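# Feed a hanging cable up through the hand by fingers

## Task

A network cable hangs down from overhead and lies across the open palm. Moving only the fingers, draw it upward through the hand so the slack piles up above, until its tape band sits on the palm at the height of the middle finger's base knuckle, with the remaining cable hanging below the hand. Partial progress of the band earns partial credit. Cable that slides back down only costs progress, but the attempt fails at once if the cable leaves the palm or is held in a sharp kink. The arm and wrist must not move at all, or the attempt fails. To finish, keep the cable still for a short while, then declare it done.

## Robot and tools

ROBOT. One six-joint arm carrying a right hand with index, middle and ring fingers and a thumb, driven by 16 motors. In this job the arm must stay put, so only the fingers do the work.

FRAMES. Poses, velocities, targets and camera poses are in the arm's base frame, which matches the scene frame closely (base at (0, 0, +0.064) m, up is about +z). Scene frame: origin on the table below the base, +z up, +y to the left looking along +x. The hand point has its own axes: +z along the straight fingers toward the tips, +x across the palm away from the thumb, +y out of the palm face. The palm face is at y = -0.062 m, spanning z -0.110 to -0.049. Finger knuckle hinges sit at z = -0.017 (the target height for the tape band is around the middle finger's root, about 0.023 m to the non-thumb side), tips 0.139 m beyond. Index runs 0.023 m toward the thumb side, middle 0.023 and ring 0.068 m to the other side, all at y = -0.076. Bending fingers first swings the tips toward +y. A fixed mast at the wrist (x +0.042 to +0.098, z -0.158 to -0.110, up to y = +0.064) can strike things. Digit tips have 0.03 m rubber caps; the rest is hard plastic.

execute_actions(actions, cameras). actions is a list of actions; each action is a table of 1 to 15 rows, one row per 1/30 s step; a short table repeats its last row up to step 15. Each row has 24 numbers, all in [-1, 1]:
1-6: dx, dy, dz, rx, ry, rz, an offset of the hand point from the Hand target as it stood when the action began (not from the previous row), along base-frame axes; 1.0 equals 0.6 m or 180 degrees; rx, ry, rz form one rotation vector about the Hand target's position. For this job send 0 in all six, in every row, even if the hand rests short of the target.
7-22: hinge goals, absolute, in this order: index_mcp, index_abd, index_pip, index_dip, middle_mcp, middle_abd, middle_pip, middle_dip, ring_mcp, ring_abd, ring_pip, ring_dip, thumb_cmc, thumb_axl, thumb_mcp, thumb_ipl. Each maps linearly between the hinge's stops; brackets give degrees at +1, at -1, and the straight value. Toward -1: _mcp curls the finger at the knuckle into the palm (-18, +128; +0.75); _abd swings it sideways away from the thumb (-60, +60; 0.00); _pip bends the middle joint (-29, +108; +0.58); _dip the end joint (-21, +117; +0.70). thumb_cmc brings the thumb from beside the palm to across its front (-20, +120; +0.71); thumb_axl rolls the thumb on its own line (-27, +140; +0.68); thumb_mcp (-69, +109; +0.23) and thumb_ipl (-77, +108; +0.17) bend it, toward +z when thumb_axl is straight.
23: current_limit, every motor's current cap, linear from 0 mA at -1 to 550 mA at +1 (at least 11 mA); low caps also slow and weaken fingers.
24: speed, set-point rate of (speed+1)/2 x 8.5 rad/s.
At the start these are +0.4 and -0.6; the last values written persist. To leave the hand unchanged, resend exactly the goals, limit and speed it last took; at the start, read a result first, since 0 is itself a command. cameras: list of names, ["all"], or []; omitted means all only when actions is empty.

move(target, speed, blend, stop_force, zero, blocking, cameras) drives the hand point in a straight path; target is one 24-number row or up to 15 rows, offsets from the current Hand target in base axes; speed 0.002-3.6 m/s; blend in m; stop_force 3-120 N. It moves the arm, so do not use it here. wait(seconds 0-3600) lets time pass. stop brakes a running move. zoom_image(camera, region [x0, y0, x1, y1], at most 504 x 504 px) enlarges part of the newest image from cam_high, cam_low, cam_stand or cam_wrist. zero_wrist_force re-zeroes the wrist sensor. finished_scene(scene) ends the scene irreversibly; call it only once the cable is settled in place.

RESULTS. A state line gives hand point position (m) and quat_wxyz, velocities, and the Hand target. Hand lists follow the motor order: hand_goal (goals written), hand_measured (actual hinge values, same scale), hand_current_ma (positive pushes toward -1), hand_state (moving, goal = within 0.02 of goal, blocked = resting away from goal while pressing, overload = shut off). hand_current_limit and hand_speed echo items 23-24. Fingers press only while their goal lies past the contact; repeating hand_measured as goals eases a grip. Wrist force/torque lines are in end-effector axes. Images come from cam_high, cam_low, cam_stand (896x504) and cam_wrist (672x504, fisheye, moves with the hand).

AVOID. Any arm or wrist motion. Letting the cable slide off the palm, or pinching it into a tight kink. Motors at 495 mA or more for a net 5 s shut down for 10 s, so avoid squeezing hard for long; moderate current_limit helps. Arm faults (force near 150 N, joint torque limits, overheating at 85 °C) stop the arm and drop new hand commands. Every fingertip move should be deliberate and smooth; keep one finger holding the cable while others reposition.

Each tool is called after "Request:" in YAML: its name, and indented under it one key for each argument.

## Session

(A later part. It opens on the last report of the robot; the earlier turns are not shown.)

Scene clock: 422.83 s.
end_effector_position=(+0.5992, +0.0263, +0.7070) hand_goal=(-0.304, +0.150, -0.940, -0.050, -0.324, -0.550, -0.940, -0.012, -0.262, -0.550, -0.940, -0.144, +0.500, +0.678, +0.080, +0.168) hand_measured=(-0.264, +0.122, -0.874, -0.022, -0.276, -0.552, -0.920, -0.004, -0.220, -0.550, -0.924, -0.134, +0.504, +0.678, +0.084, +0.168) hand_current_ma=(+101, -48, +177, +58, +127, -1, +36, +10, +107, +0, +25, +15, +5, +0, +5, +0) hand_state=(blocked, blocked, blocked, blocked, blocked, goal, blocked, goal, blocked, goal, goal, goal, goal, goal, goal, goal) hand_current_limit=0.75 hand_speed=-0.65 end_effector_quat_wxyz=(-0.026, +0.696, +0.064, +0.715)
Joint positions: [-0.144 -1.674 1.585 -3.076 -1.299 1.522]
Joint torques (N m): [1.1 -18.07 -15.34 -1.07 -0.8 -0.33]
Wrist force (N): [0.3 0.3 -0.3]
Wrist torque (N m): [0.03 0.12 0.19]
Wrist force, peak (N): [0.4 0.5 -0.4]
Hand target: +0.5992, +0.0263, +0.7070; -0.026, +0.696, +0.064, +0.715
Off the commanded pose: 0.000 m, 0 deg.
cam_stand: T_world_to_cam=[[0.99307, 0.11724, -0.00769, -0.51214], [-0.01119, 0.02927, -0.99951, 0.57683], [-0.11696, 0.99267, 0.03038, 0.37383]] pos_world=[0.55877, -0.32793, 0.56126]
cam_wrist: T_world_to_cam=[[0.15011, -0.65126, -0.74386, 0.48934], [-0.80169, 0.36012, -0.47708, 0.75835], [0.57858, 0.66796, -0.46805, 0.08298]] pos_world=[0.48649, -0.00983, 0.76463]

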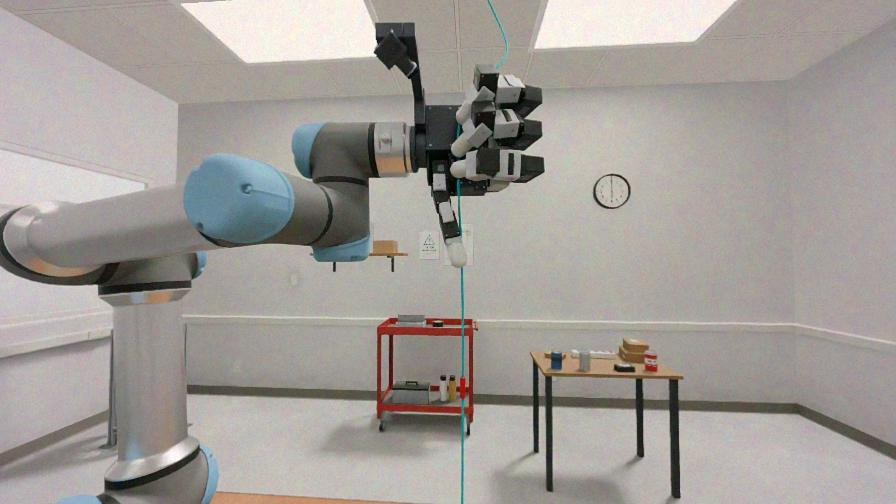

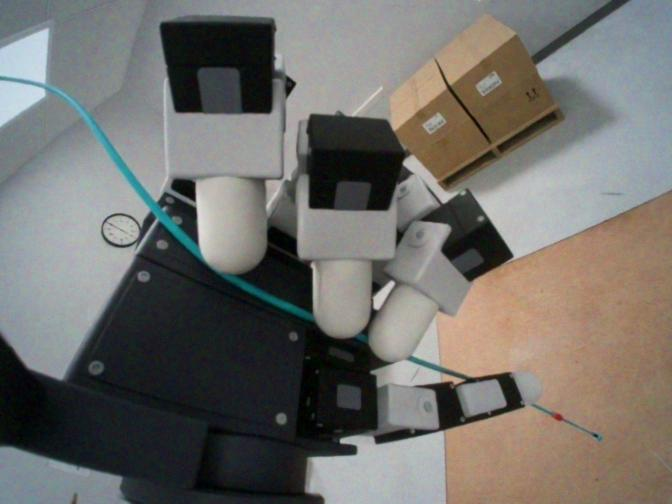

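Request:
execute_actions:
  actions:
    - [[0,0,0,0,0,0,-0.305,0.15,-0.94,-0.05,-0.325,-0.55,-0.94,-0.013,-0.07,-0.55,-0.78,0.07,0.5,0.678,0.079,0.168,0.75,-0.4]]
    - [[0,0,0,0,0,0,-0.305,0.15,-0.94,-0.05,-0.325,-0.55,-0.94,-0.013,-0.294,-0.55,-0.94,-0.082,0.5,0.678,0.079,0.168,0.75,-0.65]]
    - [[0,0,0,0,0,0,-0.305,0.15,-0.94,-0.05,-0.325,-0.55,-0.94,-0.013,-0.294,-0.55,-0.94,-0.082,0.5,0.678,0.079,0.168,0.75,-0.65]]
    - [[0,0,0,0,0,0,-0.12,-0.55,-0.78,0.15,-0.325,-0.55,-0.94,-0.013,-0.294,-0.55,-0.94,-0.082,0.5,0.678,0.079,0.168,0.75,-0.4]]
    - [[0,0,0,0,0,0,-0.343,-0.55,-0.94,0.02,-0.325,-0.55,-0.94,-0.013,-0.294,-0.55,-0.94,-0.082,0.5,0.678,0.079,0.168,0.75,-0.65]]
    - [[0,0,0,0,0,0,-0.343,-0.55,-0.94,0.02,-0.325,-0.55,-0.94,-0.013,-0.294,-0.55,-0.94,-0.082,0.5,0.678,0.079,0.168,0.75,-0.65]]
  cameras: ["cam_stand", "cam_wrist"]

Request:
zoom_image:
  camera: "cam_stand"
  region: [410, 50, 570, 230]

Request:
zoom_image:
  camera: "cam_wrist"
  region: [120, 120, 480, 400]

Scene clock: 438.73 s.
end_effector_position=(+0.5992, +0.0263, +0.7070) hand_goal=(-0.342, -0.550, -0.940, +0.020, -0.324, -0.550, -0.940, -0.012, -0.294, -0.550, -0.940, -0.082, +0.500, +0.678, +0.080, +0.168) hand_measured=(-0.298, -0.556, -0.918, +0.028, -0.280, -0.554, -0.916, -0.004, -0.252, -0.550, -0.920, -0.074, +0.504, +0.678, +0.084, +0.168) hand_current_ma=(+114, -5, +40, +8, +113, -3, +45, +10, +102, +0, +33, +9, +5, +0, +5, +0) hand_state=(blocked, goal, blocked, goal, blocked, goal, blocked, goal, blocked, goal, goal, goal, goal, goal, goal, goal) hand_current_limit=0.75 hand_speed=-0.65 end_effector_quat_wxyz=(-0.026, +0.696, +0.064, +0.715)
Joint positions: [-0.144 -1.674 1.585 -3.076 -1.299 1.522]
Joint torques (N m): [0.87 -17.87 -14.66 -1.11 -1 -0.33]
Wrist force (N): [0.3 0.4 -0.3]
Wrist torque (N m): [0.05 0.12 0.19]
Wrist force, peak (N): [0.4 0.5 -0.3]
Hand target: +0.5992, +0.0263, +0.7070; -0.026, +0.696, +0.064, +0.715
Off the commanded pose: 0.000 m, 0 deg.
cam_stand: T_world_to_cam=[[0.99307, 0.11724, -0.00769, -0.51214], [-0.01119, 0.02927, -0.99951, 0.57683], [-0.11696, 0.99267, 0.03038, 0.37383]] pos_world=[0.55877, -0.32793, 0.56126]
cam_wrist: T_world_to_cam=[[0.15011, -0.65126, -0.74386, 0.48934], [-0.80169, 0.36012, -0.47708, 0.75835], [0.57858, 0.66796, -0.46805, 0.08298]] pos_world=[0.48649, -0.00983, 0.76463]

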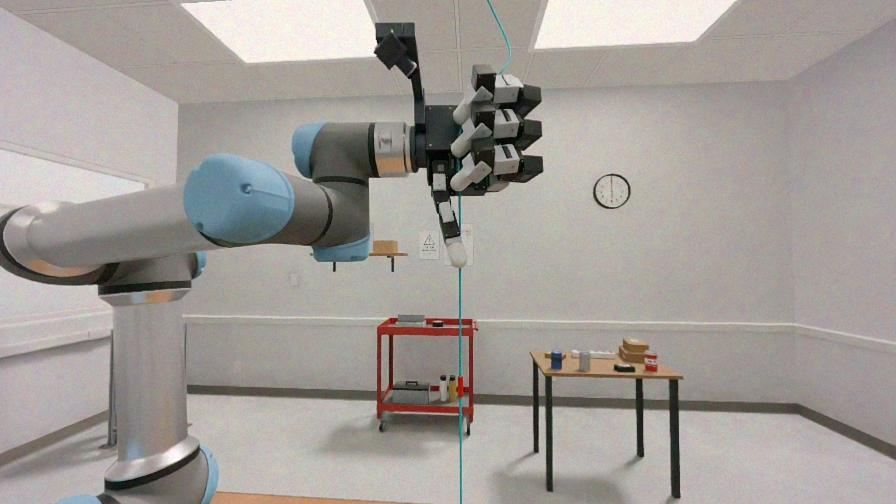

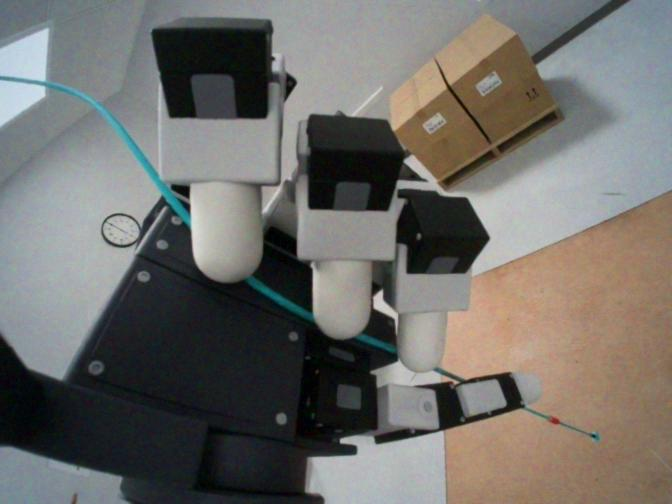

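Scaled by 2.800 from the camera's image (finer frame: 1280x720).

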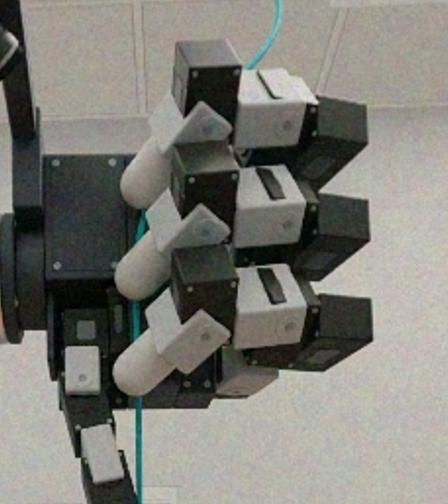

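Scaled by 1.400 from the camera's image (finer frame: 960x720).

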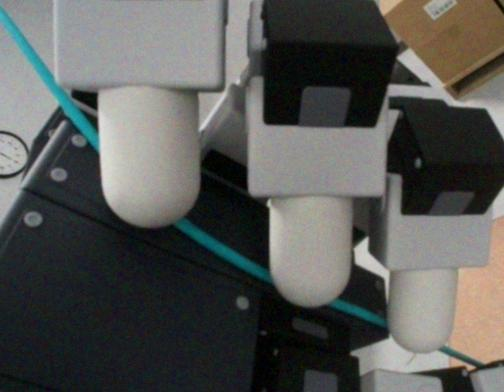

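Request:
execute_actions:
  actions:
    - [[0,0,0,0,0,0,-0.32,0.22,-0.94,-0.025,-0.305,0.22,-0.94,-0.05,-0.268,0.2,-0.94,-0.132,0.5,0.678,0.079,0.168,0.75,-0.7]]
    - [[0,0,0,0,0,0,-0.32,0.22,-0.94,-0.025,-0.305,0.22,-0.94,-0.05,-0.268,0.2,-0.94,-0.132,0.5,0.678,0.079,0.168,0.75,-0.7]]
    - [[0,0,0,0,0,0,-0.32,0.22,-0.94,-0.025,-0.305,0.22,-0.94,-0.05,-0.07,-0.55,-0.78,0.07,0.5,0.678,0.079,0.168,0.75,-0.4]]
    - [[0,0,0,0,0,0,-0.32,0.22,-0.94,-0.025,-0.305,0.22,-0.94,-0.05,-0.294,-0.55,-0.94,-0.082,0.5,0.678,0.079,0.168,0.75,-0.65]]
    - [[0,0,0,0,0,0,-0.32,0.22,-0.94,-0.025,-0.305,0.22,-0.94,-0.05,-0.294,-0.55,-0.94,-0.082,0.5,0.678,0.079,0.168,0.75,-0.65]]
  cameras: ["cam_stand", "cam_wrist"]

Request:
zoom_image:
  camera: "cam_stand"
  region: [410, 50, 570, 230]

Request:
zoom_image:
  camera: "cam_wrist"
  region: [120, 120, 480, 400]

Scene clock: 453.63 s.
end_effector_position=(+0.5992, +0.0263, +0.7070) hand_goal=(-0.320, +0.220, -0.940, -0.024, -0.304, +0.220, -0.940, -0.050, -0.294, -0.550, -0.940, -0.082, +0.500, +0.678, +0.080, +0.168) hand_measured=(-0.282, +0.194, -0.874, +0.006, -0.264, +0.196, -0.874, -0.024, -0.244, -0.550, -0.920, -0.074, +0.504, +0.678, +0.084, +0.168) hand_current_ma=(+91, -41, +177, +59, +99, -38, +178, +49, +134, +0, +34, +11, +5, +0, +5, +0) hand_state=(blocked, blocked, blocked, blocked, blocked, blocked, blocked, blocked, blocked, goal, goal, goal, goal, goal, goal, goal) hand_current_limit=0.75 hand_speed=-0.65 end_effector_quat_wxyz=(-0.026, +0.696, +0.064, +0.715)
Joint positions: [-0.144 -1.674 1.585 -3.076 -1.299 1.522]
Joint torques (N m): [0.67 -18.55 -14.37 -1.02 -1.05 -0.27]
Wrist force (N): [0.3 0.3 -0.2]
Wrist torque (N m): [0.03 0.11 0.19]
Wrist force, peak (N): [0.5 0.5 -0.3]
Hand target: +0.5992, +0.0263, +0.7070; -0.026, +0.696, +0.064, +0.715
Off the commanded pose: 0.000 m, 0 deg.
cam_stand: T_world_to_cam=[[0.99307, 0.11724, -0.00769, -0.51214], [-0.01119, 0.02927, -0.99951, 0.57683], [-0.11696, 0.99267, 0.03038, 0.37383]] pos_world=[0.55877, -0.32793, 0.56126]
cam_wrist: T_world_to_cam=[[0.15011, -0.65126, -0.74386, 0.48934], [-0.80169, 0.36012, -0.47708, 0.75835], [0.57858, 0.66796, -0.46805, 0.08298]] pos_world=[0.48649, -0.00983, 0.76463]

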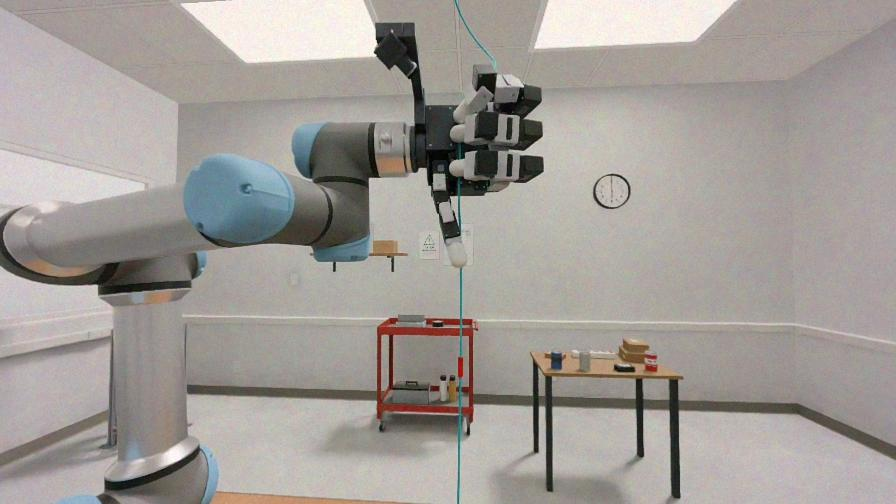

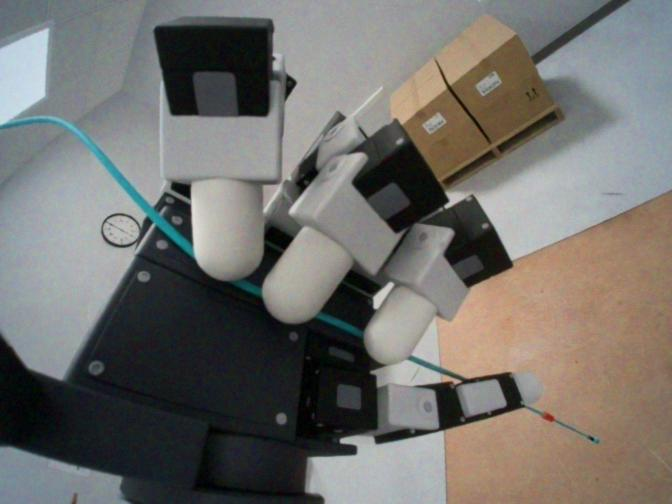

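Scaled by 2.800 from the camera's image (finer frame: 1280x720).

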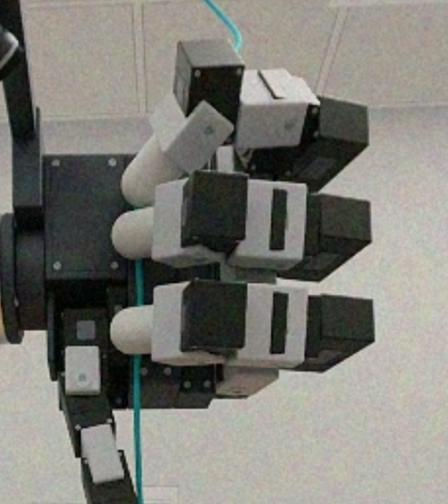

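Scaled by 1.400 from the camera's image (finer frame: 960x720).

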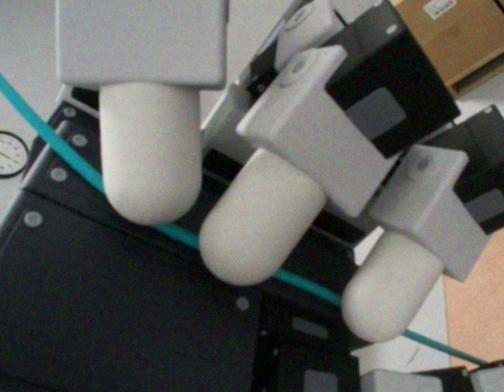

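Request:
execute_actions:
  actions:
    - [[0,0,0,0,0,0,-0.32,0.22,-0.94,-0.025,-0.12,-0.55,-0.78,0.15,-0.294,-0.55,-0.94,-0.082,0.5,0.678,0.079,0.168,0.75,-0.4]]
    - [[0,0,0,0,0,0,-0.32,0.22,-0.94,-0.025,-0.334,-0.55,-0.94,0.005,-0.294,-0.55,-0.94,-0.082,0.5,0.678,0.079,0.168,0.75,-0.65]]
    - [[0,0,0,0,0,0,-0.32,0.22,-0.94,-0.025,-0.334,-0.55,-0.94,0.005,-0.294,-0.55,-0.94,-0.082,0.5,0.678,0.079,0.168,0.75,-0.65]]
    - [[0,0,0,0,0,0,-0.12,-0.55,-0.78,0.15,-0.334,-0.55,-0.94,0.005,-0.294,-0.55,-0.94,-0.082,0.5,0.678,0.079,0.168,0.75,-0.4]]
    - [[0,0,0,0,0,0,-0.343,-0.55,-0.94,0.02,-0.334,-0.55,-0.94,0.005,-0.294,-0.55,-0.94,-0.082,0.5,0.678,0.079,0.168,0.75,-0.65]]
    - [[0,0,0,0,0,0,-0.343,-0.55,-0.94,0.02,-0.334,-0.55,-0.94,0.005,-0.294,-0.55,-0.94,-0.082,0.5,0.678,0.079,0.168,0.75,-0.65]]
    - [[0,0,0,0,0,0,-0.32,0.25,-0.94,-0.025,-0.31,0.25,-0.94,-0.04,-0.28,0.22,-0.94,-0.11,0.5,0.678,0.079,0.168,0.75,-0.7]]
    - [[0,0,0,0,0,0,-0.32,0.25,-0.94,-0.025,-0.31,0.25,-0.94,-0.04,-0.28,0.22,-0.94,-0.11,0.5,0.678,0.079,0.168,0.75,-0.7]]
    - [[0,0,0,0,0,0,-0.32,0.25,-0.94,-0.025,-0.31,0.25,-0.94,-0.04,-0.085,-0.55,-0.78,0.09,0.5,0.678,0.079,0.168,0.75,-0.4]]
    - [[0,0,0,0,0,0,-0.32,0.25,-0.94,-0.025,-0.31,0.25,-0.94,-0.04,-0.308,-0.55,-0.94,-0.055,0.5,0.678,0.079,0.168,0.75,-0.65]]
    - [[0,0,0,0,0,0,-0.32,0.25,-0.94,-0.025,-0.31,0.25,-0.94,-0.04,-0.308,-0.55,-0.94,-0.055,0.5,0.678,0.079,0.168,0.75,-0.65]]
  cameras: ["cam_stand", "cam_wrist"]

Request:
zoom_image:
  camera: "cam_stand"
  region: [410, 50, 570, 230]

Request:
zoom_image:
  camera: "cam_wrist"
  region: [120, 120, 480, 400]

Scene clock: 472.90 s.
end_effector_position=(+0.5992, +0.0263, +0.7070) hand_goal=(-0.320, +0.250, -0.940, -0.024, -0.310, +0.250, -0.940, -0.040, -0.308, -0.550, -0.940, -0.054, +0.500, +0.678, +0.080, +0.168) hand_measured=(-0.282, +0.236, -0.876, +0.002, -0.268, +0.230, -0.878, -0.014, -0.256, -0.550, -0.920, -0.046, +0.504, +0.678, +0.084, +0.168) hand_current_ma=(+94, -16, +170, +52, +102, -31, +166, +49, +137, +0, +36, +10, +5, +0, +5, +0) hand_state=(blocked, goal, blocked, blocked, blocked, blocked, blocked, blocked, blocked, goal, blocked, goal, goal, goal, goal, goal) hand_current_limit=0.75 hand_speed=-0.65 end_effector_quat_wxyz=(-0.026, +0.696, +0.064, +0.715)
Joint positions: [-0.144 -1.674 1.585 -3.076 -1.299 1.522]
Joint torques (N m): [0.66 -18.47 -13.54 -1.17 -1.11 -0.08]
Wrist force (N): [-0.1 0.4 -0.2]
Wrist torque (N m): [0.05 0.15 0.17]
Wrist force, peak (N): [0.4 0.6 -0.3]
Hand target: +0.5992, +0.0263, +0.7070; -0.026, +0.696, +0.064, +0.715
Off the commanded pose: 0.000 m, 0 deg.
cam_stand: T_world_to_cam=[[0.99307, 0.11724, -0.00769, -0.51214], [-0.01119, 0.02927, -0.99951, 0.57683], [-0.11696, 0.99267, 0.03038, 0.37383]] pos_world=[0.55877, -0.32793, 0.56126]
cam_wrist: T_world_to_cam=[[0.15011, -0.65126, -0.74386, 0.48934], [-0.80169, 0.36012, -0.47708, 0.75835], [0.57858, 0.66796, -0.46805, 0.08298]] pos_world=[0.48649, -0.00983, 0.76463]

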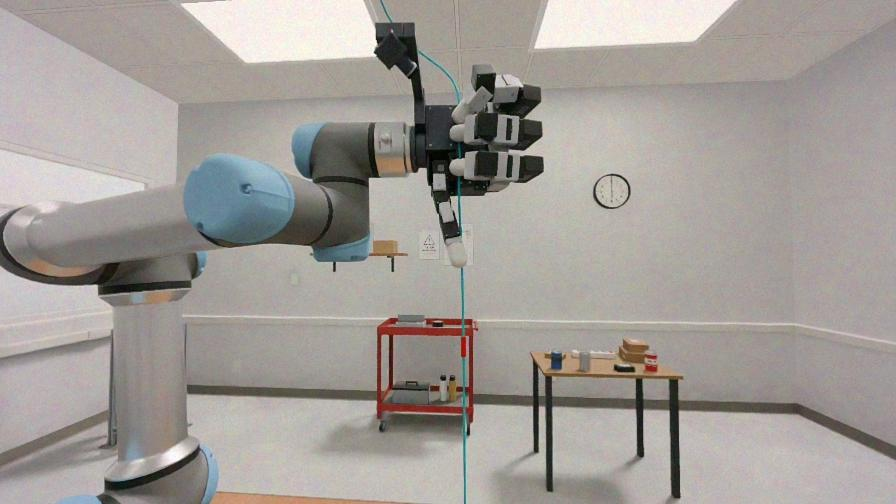

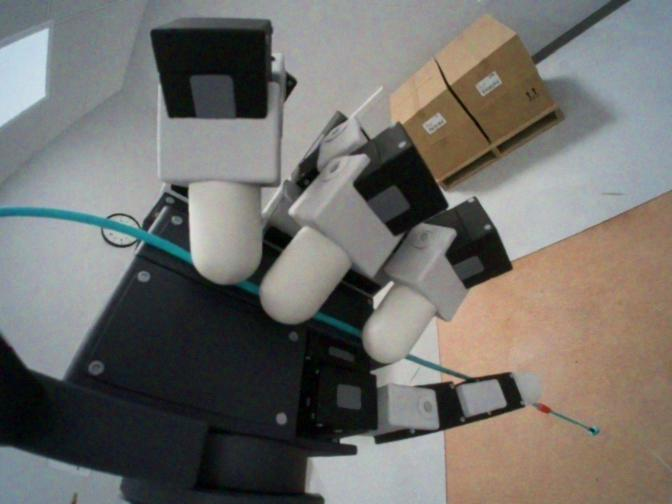

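Scaled by 2.800 from the camera's image (finer frame: 1280x720).

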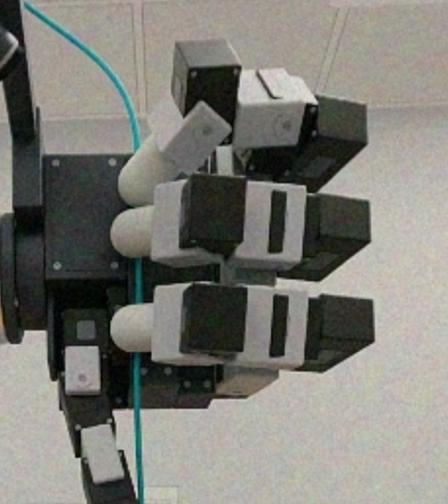

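Scaled by 1.400 from the camera's image (finer frame: 960x720).

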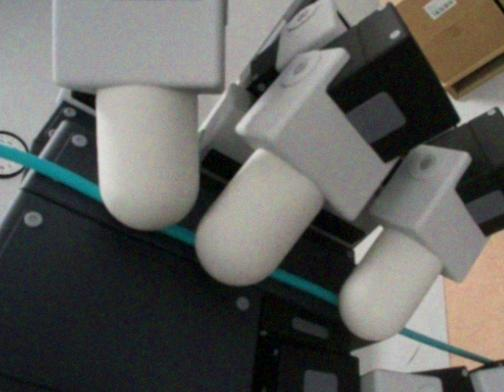

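Request:
execute_actions:
  actions:
    - [[0,0,0,0,0,0,-0.32,0.25,-0.94,-0.025,-0.12,-0.55,-0.78,0.15,-0.308,-0.55,-0.94,-0.055,0.5,0.678,0.079,0.168,0.75,-0.4]]
    - [[0,0,0,0,0,0,-0.32,0.25,-0.94,-0.025,-0.334,-0.55,-0.94,0.005,-0.308,-0.55,-0.94,-0.055,0.5,0.678,0.079,0.168,0.75,-0.65]]
    - [[0,0,0,0,0,0,-0.32,0.25,-0.94,-0.025,-0.334,-0.55,-0.94,0.005,-0.308,-0.55,-0.94,-0.055,0.5,0.678,0.079,0.168,0.75,-0.65]]
    - [[0,0,0,0,0,0,-0.12,-0.55,-0.78,0.15,-0.334,-0.55,-0.94,0.005,-0.308,-0.55,-0.94,-0.055,0.5,0.678,0.079,0.168,0.75,-0.4]]
    - [[0,0,0,0,0,0,-0.343,-0.55,-0.94,0.02,-0.334,-0.55,-0.94,0.005,-0.308,-0.55,-0.94,-0.055,0.5,0.678,0.079,0.168,0.75,-0.65]]
    - [[0,0,0,0,0,0,-0.343,-0.55,-0.94,0.02,-0.334,-0.55,-0.94,0.005,-0.308,-0.55,-0.94,-0.055,0.5,0.678,0.079,0.168,0.75,-0.65]]
    - [[0,0,0,0,0,0,-0.318,0.25,-0.94,-0.03,-0.309,0.25,-0.94,-0.045,-0.3,0.22,-0.94,-0.075,0.5,0.678,0.079,0.168,0.75,-0.7]]
    - [[0,0,0,0,0,0,-0.318,0.25,-0.94,-0.03,-0.309,0.25,-0.94,-0.045,-0.3,0.22,-0.94,-0.075,0.5,0.678,0.079,0.168,0.75,-0.7]]
    - [[0,0,0,0,0,0,-0.318,0.25,-0.94,-0.03,-0.309,0.25,-0.94,-0.045,-0.1,-0.55,-0.78,0.115,0.5,0.678,0.079,0.168,0.75,-0.4]]
    - [[0,0,0,0,0,0,-0.318,0.25,-0.94,-0.03,-0.309,0.25,-0.94,-0.045,-0.323,-0.55,-0.94,-0.025,0.5,0.678,0.079,0.168,0.75,-0.65]]
    - [[0,0,0,0,0,0,-0.318,0.25,-0.94,-0.03,-0.309,0.25,-0.94,-0.045,-0.323,-0.55,-0.94,-0.025,0.5,0.678,0.079,0.168,0.75,-0.65]]
  cameras: ["cam_stand", "cam_wrist"]

Request:
zoom_image:
  camera: "cam_stand"
  region: [410, 50, 570, 230]

Request:
zoom_image:
  camera: "cam_wrist"
  region: [120, 120, 480, 400]

Scene clock: 491.33 s.
end_effector_position=(+0.5992, +0.0263, +0.7070) hand_goal=(-0.318, +0.250, -0.940, -0.030, -0.308, +0.250, -0.940, -0.044, -0.322, -0.550, -0.940, -0.024, +0.500, +0.678, +0.080, +0.168) hand_measured=(-0.276, +0.230, -0.874, -0.002, -0.264, +0.224, -0.878, -0.016, -0.272, -0.554, -0.924, -0.018, +0.504, +0.678, +0.084, +0.168) hand_current_ma=(+102, -28, +178, +58, +110, -41, +166, +53, +133, -3, +27, +7, +5, +0, +5, +0) hand_state=(blocked, goal, blocked, blocked, blocked, blocked, blocked, blocked, blocked, goal, goal, goal, goal, goal, goal, goal) hand_current_limit=0.75 hand_speed=-0.65 end_effector_quat_wxyz=(-0.026, +0.696, +0.064, +0.715)
Joint positions: [-0.144 -1.674 1.585 -3.076 -1.299 1.522]
Joint torques (N m): [1.22 -19.37 -13.06 -1.15 -0.95 -0.1]
Wrist force (N): [0.2 0.4 -0.1]
Wrist torque (N m): [0.04 0.14 0.18]
Wrist force, peak (N): [0.5 0.5 -0.4]
Hand target: +0.5992, +0.0263, +0.7070; -0.026, +0.696, +0.064, +0.715
Off the commanded pose: 0.000 m, 0 deg.
cam_stand: T_world_to_cam=[[0.99307, 0.11724, -0.00769, -0.51214], [-0.01119, 0.02927, -0.99951, 0.57683], [-0.11696, 0.99267, 0.03038, 0.37383]] pos_world=[0.55877, -0.32793, 0.56126]
cam_wrist: T_world_to_cam=[[0.15011, -0.65126, -0.74386, 0.48934], [-0.80169, 0.36012, -0.47708, 0.75835], [0.57858, 0.66796, -0.46805, 0.08298]] pos_world=[0.48649, -0.00983, 0.76463]

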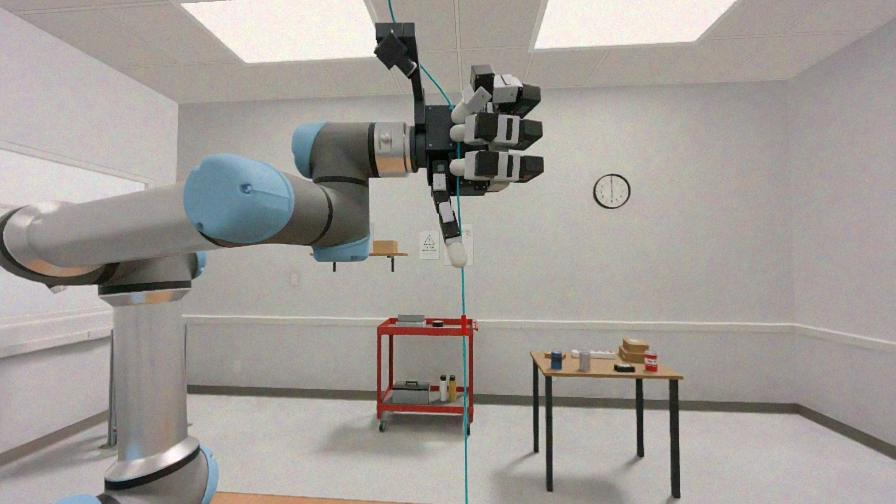

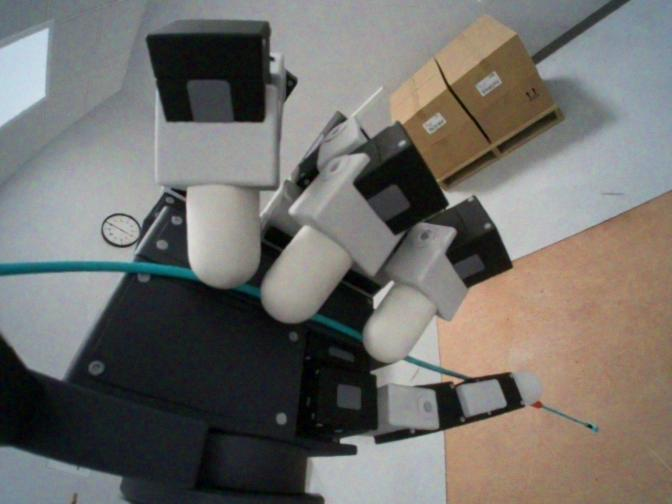

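Scaled by 2.800 from the camera's image (finer frame: 1280x720).

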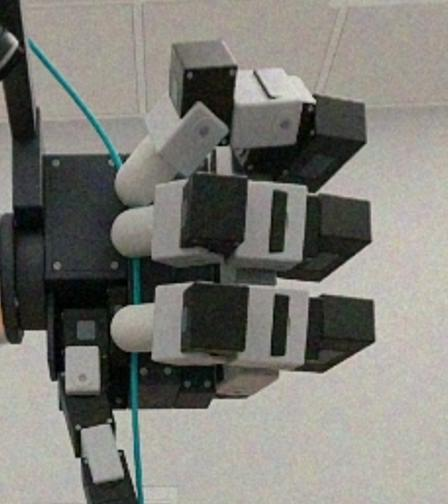

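Scaled by 1.400 from the camera's image (finer frame: 960x720).

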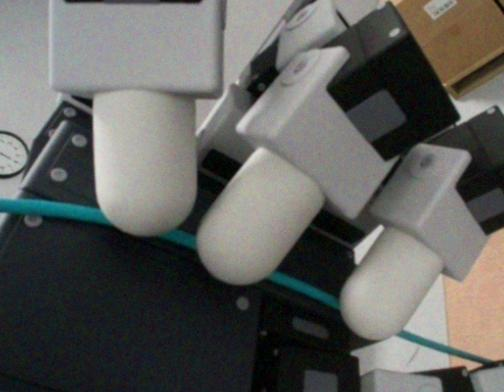

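Request:
execute_actions:
  actions:
    - [[0,0,0,0,0,0,-0.318,0.25,-0.94,-0.03,-0.309,0.25,-0.94,-0.045,-0.15,-0.55,-0.78,0.185,0.5,0.678,0.079,0.168,0.75,-0.4]]
    - [[0,0,0,0,0,0,-0.318,0.25,-0.94,-0.03,-0.309,0.25,-0.94,-0.045,-0.37,-0.55,-0.94,0.07,0.5,0.678,0.079,0.168,0.75,-0.65]]
    - [[0,0,0,0,0,0,-0.318,0.25,-0.94,-0.03,-0.309,0.25,-0.94,-0.045,-0.37,-0.55,-0.94,0.07,0.5,0.678,0.079,0.168,0.75,-0.65]]
  cameras: ["cam_stand", "cam_wrist"]

Request:
zoom_image:
  camera: "cam_stand"
  region: [410, 50, 570, 230]

Request:
zoom_image:
  camera: "cam_wrist"
  region: [120, 120, 480, 400]

Scene clock: 510.97 s.
end_effector_position=(+0.5992, +0.0263, +0.7070) hand_goal=(-0.318, +0.250, -0.940, -0.030, -0.308, +0.250, -0.940, -0.044, -0.370, -0.550, -0.940, +0.070, +0.500, +0.678, +0.080, +0.168) hand_measured=(-0.276, +0.230, -0.874, -0.002, -0.264, +0.224, -0.878, -0.016, -0.312, -0.560, -0.922, +0.076, +0.504, +0.678, +0.084, +0.168) hand_current_ma=(+102, -27, +178, +58, +110, -41, +166, +53, +160, -10, +29, +6, +5, +0, +5, +0) hand_state=(blocked, goal, blocked, blocked, blocked, blocked, blocked, blocked, blocked, goal, goal, goal, goal, goal, goal, goal) hand_current_limit=0.75 hand_speed=-0.65 end_effector_quat_wxyz=(-0.026, +0.696, +0.064, +0.715)
Joint positions: [-0.144 -1.674 1.585 -3.076 -1.299 1.522]
Joint torques (N m): [1.19 -19.73 -13.38 -1.45 -0.72 -0.08]
Wrist force (N): [0.2 0.4 -0.2]
Wrist torque (N m): [0.05 0.12 0.19]
Wrist force, peak (N): [0.5 0.5 -0.3]
Hand target: +0.5992, +0.0263, +0.7070; -0.026, +0.696, +0.064, +0.715
Off the commanded pose: 0.000 m, 0 deg.
cam_stand: T_world_to_cam=[[0.99307, 0.11724, -0.00769, -0.51214], [-0.01119, 0.02927, -0.99951, 0.57683], [-0.11696, 0.99267, 0.03038, 0.37383]] pos_world=[0.55877, -0.32793, 0.56126]
cam_wrist: T_world_to_cam=[[0.15011, -0.65126, -0.74386, 0.48934], [-0.80169, 0.36012, -0.47708, 0.75835], [0.57858, 0.66796, -0.46805, 0.08298]] pos_world=[0.48649, -0.00983, 0.76463]

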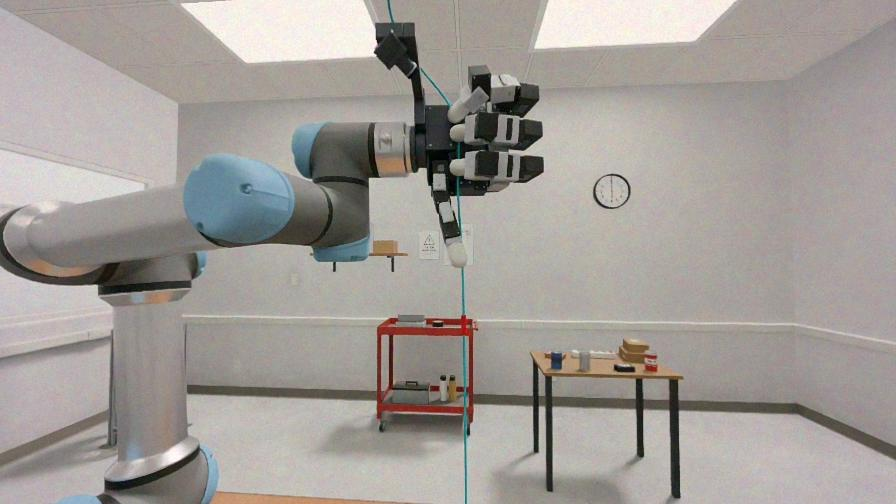

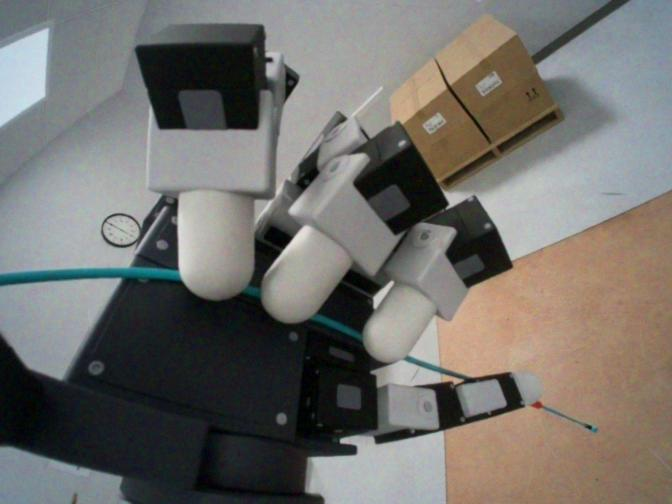

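Scaled by 2.800 from the camera's image (finer frame: 1280x720).

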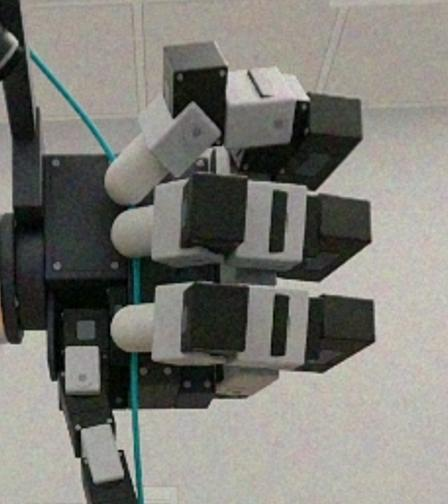

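Scaled by 1.400 from the camera's image (finer frame: 960x720).

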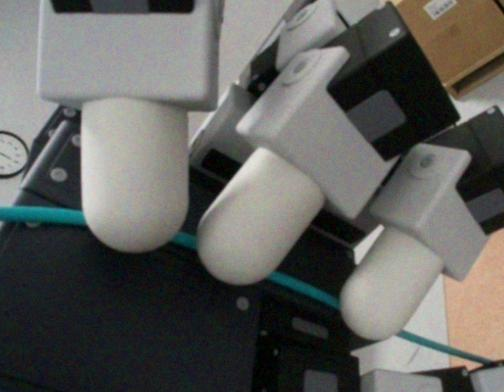

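Request:
execute_actions:
  actions:
    - [[0,0,0,0,0,0,-0.318,0.25,-0.94,-0.03,-0.12,-0.55,-0.78,0.15,-0.37,-0.55,-0.94,0.07,0.5,0.678,0.079,0.168,0.75,-0.4]]
    - [[0,0,0,0,0,0,-0.318,0.25,-0.94,-0.03,-0.345,-0.55,-0.94,0.025,-0.37,-0.55,-0.94,0.07,0.5,0.678,0.079,0.168,0.75,-0.65]]
    - [[0,0,0,0,0,0,-0.318,0.25,-0.94,-0.03,-0.345,-0.55,-0.94,0.025,-0.37,-0.55,-0.94,0.07,0.5,0.678,0.079,0.168,0.75,-0.65]]
    - [[0,0,0,0,0,0,-0.12,-0.55,-0.78,0.15,-0.345,-0.55,-0.94,0.025,-0.37,-0.55,-0.94,0.07,0.5,0.678,0.079,0.168,0.75,-0.4]]
    - [[0,0,0,0,0,0,-0.352,-0.55,-0.94,0.04,-0.345,-0.55,-0.94,0.025,-0.37,-0.55,-0.94,0.07,0.5,0.678,0.079,0.168,0.75,-0.65]]
    - [[0,0,0,0,0,0,-0.352,-0.55,-0.94,0.04,-0.345,-0.55,-0.94,0.025,-0.37,-0.55,-0.94,0.07,0.5,0.678,0.079,0.168,0.75,-0.65]]
    - [[0,0,0,0,0,0,-0.32,0.25,-0.94,-0.03,-0.312,0.25,-0.94,-0.04,-0.342,0.22,-0.94,0.01,0.5,0.678,0.079,0.168,0.75,-0.7]]
    - [[0,0,0,0,0,0,-0.32,0.25,-0.94,-0.03,-0.312,0.25,-0.94,-0.04,-0.342,0.22,-0.94,0.01,0.5,0.678,0.079,0.168,0.75,-0.7]]
  cameras: ["cam_stand", "cam_wrist"]

Request:
zoom_image:
  camera: "cam_stand"
  region: [410, 50, 570, 230]

Request:
zoom_image:
  camera: "cam_wrist"
  region: [120, 120, 480, 400]

Scene clock: 531.50 s.
end_effector_position=(+0.5992, +0.0263, +0.7070) hand_goal=(-0.320, +0.250, -0.940, -0.030, -0.312, +0.250, -0.940, -0.040, -0.342, +0.220, -0.940, +0.010, +0.500, +0.678, +0.080, +0.168) hand_measured=(-0.276, +0.220, -0.874, +0.002, -0.264, +0.214, -0.876, -0.012, -0.288, +0.214, -0.882, +0.036, +0.504, +0.678, +0.084, +0.168) hand_current_ma=(+111, -52, +178, +65, +123, -65, +168, +53, +148, -6, +150, +52, +5, +0, +5, +0) hand_state=(blocked, blocked, blocked, blocked, blocked, blocked, blocked, blocked, blocked, goal, blocked, blocked, goal, goal, goal, goal) hand_current_limit=0.75 hand_speed=-0.70 end_effector_quat_wxyz=(-0.026, +0.696, +0.064, +0.715)
Joint positions: [-0.144 -1.674 1.585 -3.076 -1.299 1.522]
Joint torques (N m): [1.7 -20.62 -13.27 -1.64 -0.43 0.08]
Wrist force (N): [0.1 0.4 -0.2]
Wrist torque (N m): [0.05 0.13 0.19]
Wrist force, peak (N): [0.4 0.5 -0.4]
Hand target: +0.5992, +0.0263, +0.7070; -0.026, +0.696, +0.064, +0.715
Off the commanded pose: 0.000 m, 0 deg.
cam_stand: T_world_to_cam=[[0.99307, 0.11724, -0.00769, -0.51214], [-0.01119, 0.02927, -0.99951, 0.57683], [-0.11696, 0.99267, 0.03038, 0.37383]] pos_world=[0.55877, -0.32793, 0.56126]
cam_wrist: T_world_to_cam=[[0.15011, -0.65126, -0.74386, 0.48934], [-0.80169, 0.36012, -0.47708, 0.75835], [0.57858, 0.66796, -0.46805, 0.08298]] pos_world=[0.48649, -0.00983, 0.76463]

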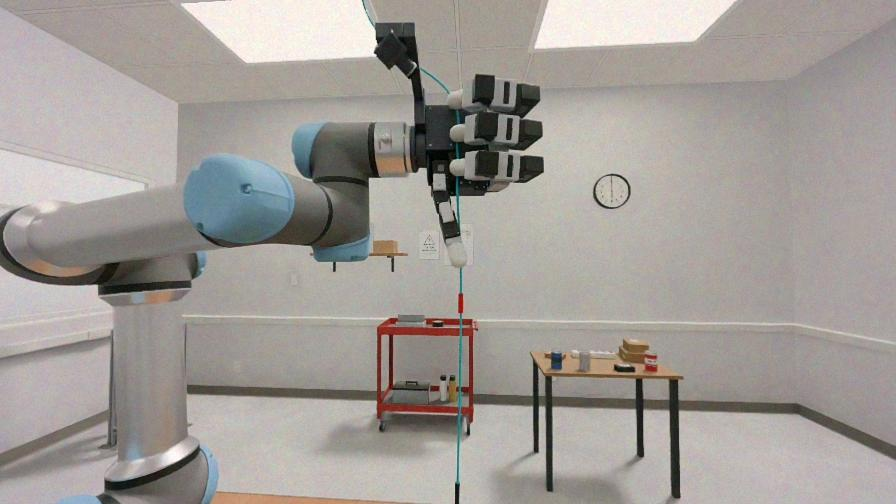

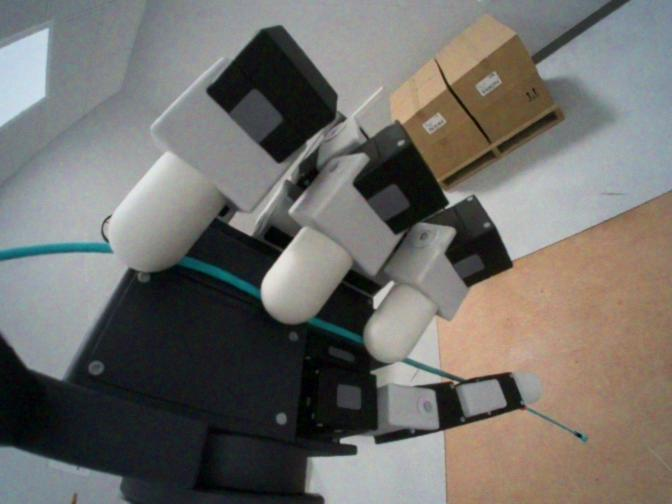

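Scaled by 2.800 from the camera's image (finer frame: 1280x720).

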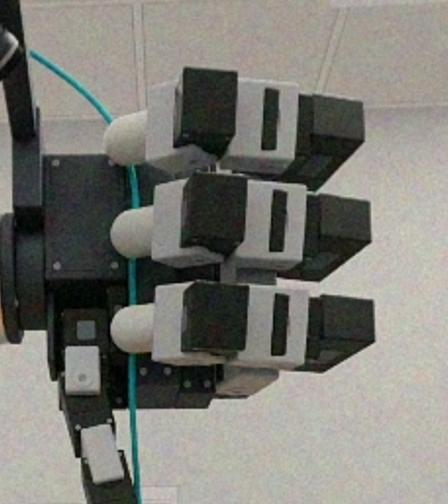

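Scaled by 1.400 from the camera's image (finer frame: 960x720).

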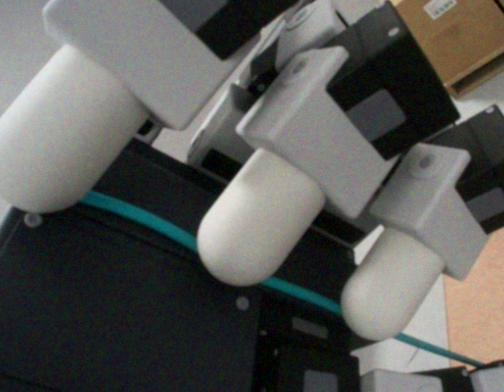

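Request:
execute_actions:
  actions:
    - [[0,0,0,0,0,0,-0.32,0.25,-0.94,-0.03,-0.312,0.25,-0.94,-0.04,-0.17,-0.55,-0.78,0.21,0.5,0.678,0.079,0.168,0.75,-0.4]]
    - [[0,0,0,0,0,0,-0.32,0.25,-0.94,-0.03,-0.312,0.25,-0.94,-0.04,-0.38,-0.55,-0.94,0.085,0.5,0.678,0.079,0.168,0.75,-0.65]]
    - [[0,0,0,0,0,0,-0.32,0.25,-0.94,-0.03,-0.312,0.25,-0.94,-0.04,-0.38,-0.55,-0.94,0.085,0.5,0.678,0.079,0.168,0.75,-0.65]]
    - [[0,0,0,0,0,0,-0.32,0.25,-0.94,-0.03,-0.14,-0.55,-0.78,0.18,-0.38,-0.55,-0.94,0.085,0.5,0.678,0.079,0.168,0.75,-0.4]]
    - [[0,0,0,0,0,0,-0.32,0.25,-0.94,-0.03,-0.358,-0.55,-0.94,0.053,-0.38,-0.55,-0.94,0.085,0.5,0.678,0.079,0.168,0.75,-0.65]]
    - [[0,0,0,0,0,0,-0.32,0.25,-0.94,-0.03,-0.358,-0.55,-0.94,0.053,-0.38,-0.55,-0.94,0.085,0.5,0.678,0.079,0.168,0.75,-0.65]]
    - [[0,0,0,0,0,0,-0.15,-0.55,-0.78,0.19,-0.358,-0.55,-0.94,0.053,-0.38,-0.55,-0.94,0.085,0.5,0.678,0.079,0.168,0.75,-0.4]]
    - [[0,0,0,0,0,0,-0.375,-0.55,-0.94,0.083,-0.358,-0.55,-0.94,0.053,-0.38,-0.55,-0.94,0.085,0.5,0.678,0.079,0.168,0.75,-0.65]]
    - [[0,0,0,0,0,0,-0.375,-0.55,-0.94,0.083,-0.358,-0.55,-0.94,0.053,-0.38,-0.55,-0.94,0.085,0.5,0.678,0.079,0.168,0.75,-0.65]]
  cameras: ["cam_stand", "cam_wrist"]

Request:
zoom_image:
  camera: "cam_stand"
  region: [410, 50, 570, 230]

Request:
zoom_image:
  camera: "cam_wrist"
  region: [120, 120, 480, 400]

Scene clock: 549.33 s.
end_effector_position=(+0.5992, +0.0263, +0.7070) hand_goal=(-0.374, -0.550, -0.940, +0.084, -0.358, -0.550, -0.940, +0.054, -0.380, -0.550, -0.940, +0.086, +0.500, +0.678, +0.080, +0.168) hand_measured=(-0.326, -0.556, -0.918, +0.092, -0.312, -0.554, -0.918, +0.060, -0.330, -0.556, -0.918, +0.094, +0.504, +0.678, +0.084, +0.168) hand_current_ma=(+123, -5, +40, +8, +121, -2, +41, +7, +129, -4, +38, +11, +5, +0, +5, +0) hand_state=(blocked, goal, blocked, goal, blocked, goal, blocked, goal, blocked, goal, blocked, goal, goal, goal, goal, goal) hand_current_limit=0.75 hand_speed=-0.65 end_effector_quat_wxyz=(-0.026, +0.696, +0.064, +0.715)
Joint positions: [-0.144 -1.674 1.585 -3.076 -1.299 1.522]
Joint torques (N m): [1.65 -20.77 -13.61 -1.88 -0.27 0.07]
Wrist force (N): [0.2 0.2 -0.1]
Wrist torque (N m): [0.02 0.13 0.19]
Wrist force, peak (N): [0.4 0.6 -0.3]
Hand target: +0.5992, +0.0263, +0.7070; -0.026, +0.696, +0.064, +0.715
Off the commanded pose: 0.000 m, 0 deg.
cam_stand: T_world_to_cam=[[0.99307, 0.11724, -0.00769, -0.51214], [-0.01119, 0.02927, -0.99951, 0.57683], [-0.11696, 0.99267, 0.03038, 0.37383]] pos_world=[0.55877, -0.32793, 0.56126]
cam_wrist: T_world_to_cam=[[0.15011, -0.65126, -0.74386, 0.48934], [-0.80169, 0.36012, -0.47708, 0.75835], [0.57858, 0.66796, -0.46805, 0.08298]] pos_world=[0.48649, -0.00983, 0.76463]

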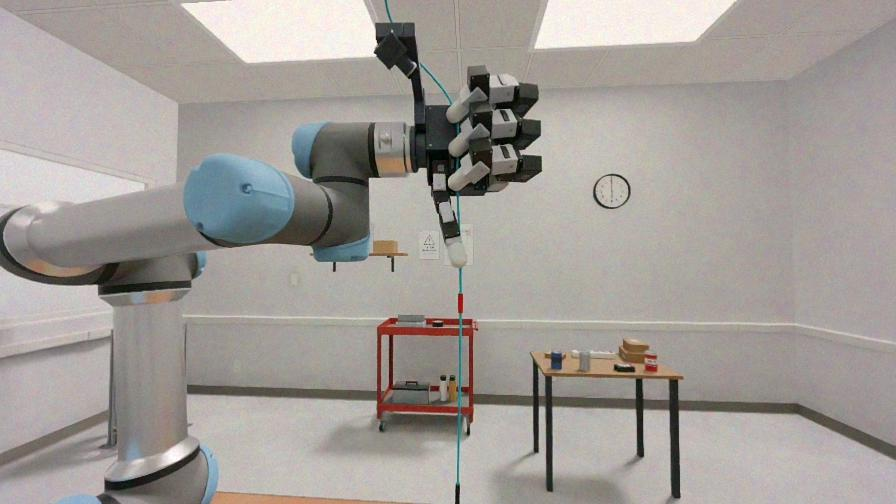

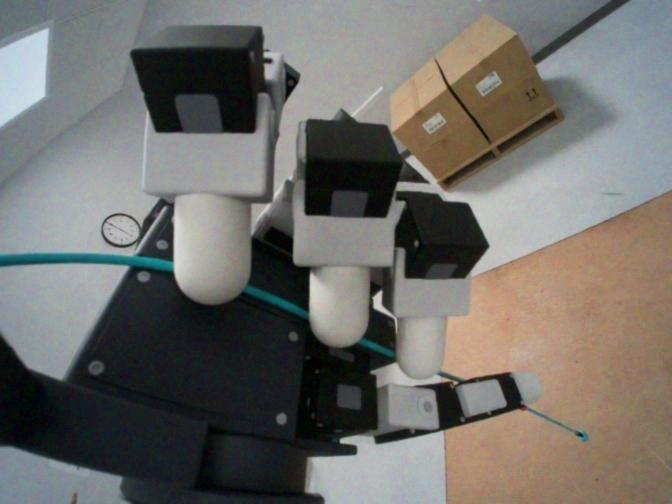

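Scaled by 2.800 from the camera's image (finer frame: 1280x720).

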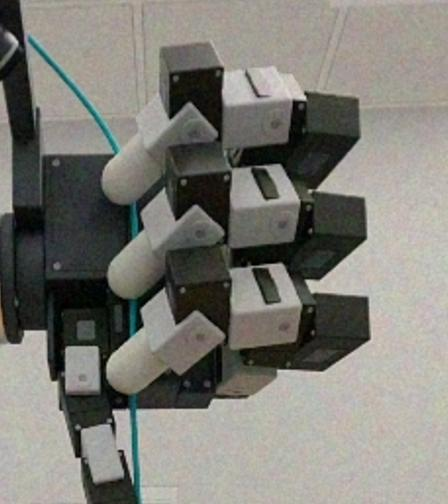

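Scaled by 1.400 from the camera's image (finer frame: 960x720).

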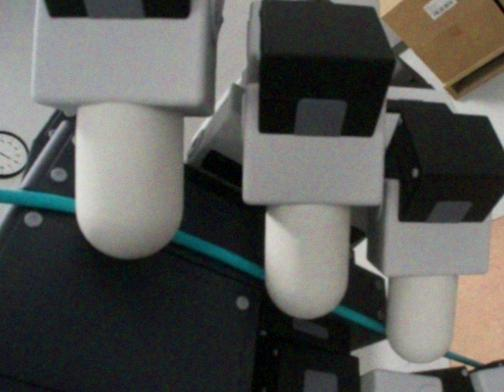

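Request:
execute_actions:
  actions:
    - [[0,0,0,0,0,0,-0.347,0.25,-0.94,0.028,-0.33,0.25,-0.94,-0.002,-0.352,0.22,-0.94,0.03,0.5,0.678,0.079,0.168,0.75,-0.7]]
    - [[0,0,0,0,0,0,-0.347,0.25,-0.94,0.028,-0.33,0.25,-0.94,-0.002,-0.352,0.22,-0.94,0.03,0.5,0.678,0.079,0.168,0.75,-0.7]]
    - [[0,0,0,0,0,0,-0.347,0.25,-0.94,0.028,-0.33,0.25,-0.94,-0.002,-0.17,-0.55,-0.78,0.21,0.5,0.678,0.079,0.168,0.75,-0.4]]
    - [[0,0,0,0,0,0,-0.347,0.25,-0.94,0.028,-0.33,0.25,-0.94,-0.002,-0.38,-0.55,-0.94,0.085,0.5,0.678,0.079,0.168,0.75,-0.65]]
    - [[0,0,0,0,0,0,-0.347,0.25,-0.94,0.028,-0.33,0.25,-0.94,-0.002,-0.38,-0.55,-0.94,0.085,0.5,0.678,0.079,0.168,0.75,-0.65]]
  cameras: ["cam_stand", "cam_wrist"]

Request:
zoom_image:
  camera: "cam_stand"
  region: [410, 50, 570, 230]

Request:
zoom_image:
  camera: "cam_wrist"
  region: [120, 120, 480, 400]

Scene clock: 559.17 s.
end_effector_position=(+0.5992, +0.0263, +0.7070) hand_goal=(-0.346, +0.250, -0.940, +0.028, -0.330, +0.250, -0.940, -0.002, -0.380, -0.550, -0.940, +0.086, +0.500, +0.678, +0.080, +0.168) hand_measured=(-0.304, +0.226, -0.876, +0.058, -0.288, +0.226, -0.878, +0.024, -0.338, -0.550, -0.922, +0.092, +0.504, +0.678, +0.084, +0.168) hand_current_ma=(+101, -35, +168, +61, +107, -38, +162, +50, +105, +0, +31, +7, +5, +0, +5, +0) hand_state=(blocked, blocked, blocked, blocked, blocked, blocked, blocked, blocked, blocked, goal, goal, goal, goal, goal, goal, goal) hand_current_limit=0.75 hand_speed=-0.65 end_effector_quat_wxyz=(-0.026, +0.696, +0.064, +0.715)
Joint positions: [-0.144 -1.674 1.585 -3.076 -1.299 1.522]
Joint torques (N m): [1.42 -20.28 -14.04 -1.95 0 0.08]
Wrist force (N): [0.1 0.3 -0.2]
Wrist torque (N m): [0.04 0.15 0.18]
Wrist force, peak (N): [0.4 0.5 -0.4]
Hand target: +0.5992, +0.0263, +0.7070; -0.026, +0.696, +0.064, +0.715
Off the commanded pose: 0.000 m, 0 deg.
cam_stand: T_world_to_cam=[[0.99307, 0.11724, -0.00769, -0.51214], [-0.01119, 0.02927, -0.99951, 0.57683], [-0.11696, 0.99267, 0.03038, 0.37383]] pos_world=[0.55877, -0.32793, 0.56126]
cam_wrist: T_world_to_cam=[[0.15011, -0.65126, -0.74386, 0.48934], [-0.80169, 0.36012, -0.47708, 0.75835], [0.57858, 0.66796, -0.46805, 0.08298]] pos_world=[0.48649, -0.00983, 0.76463]

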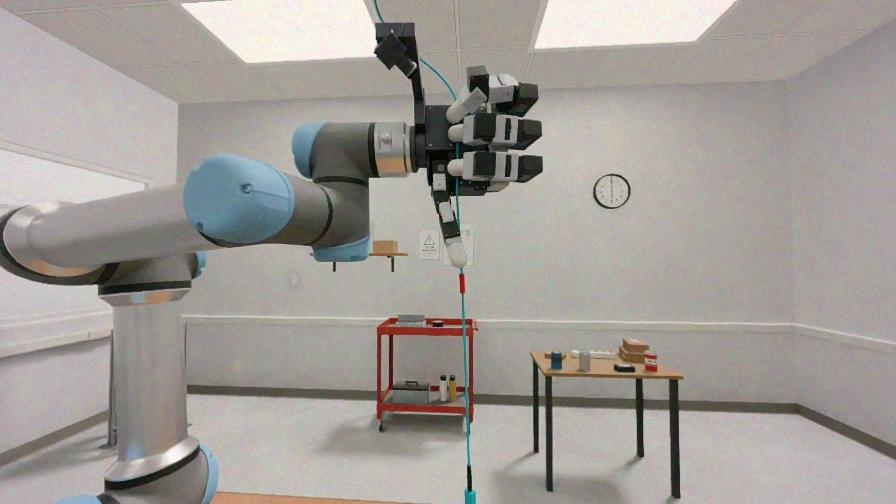

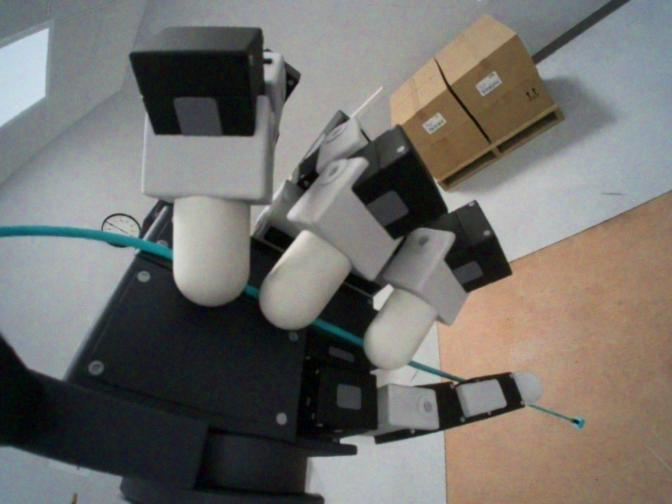

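Scaled by 2.800 from the camera's image (finer frame: 1280x720).

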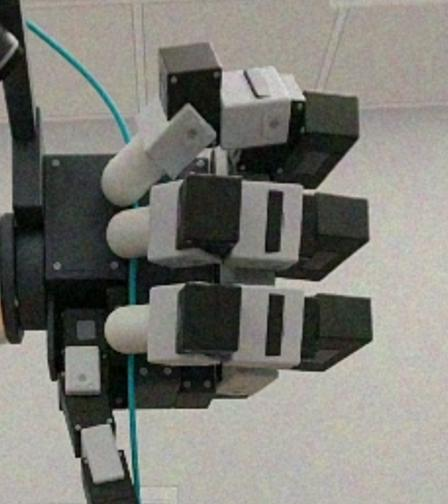

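Scaled by 1.400 from the camera's image (finer frame: 960x720).

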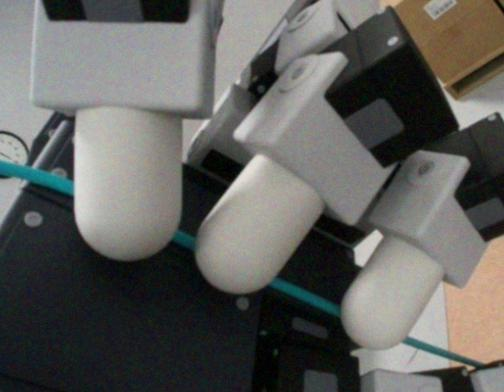

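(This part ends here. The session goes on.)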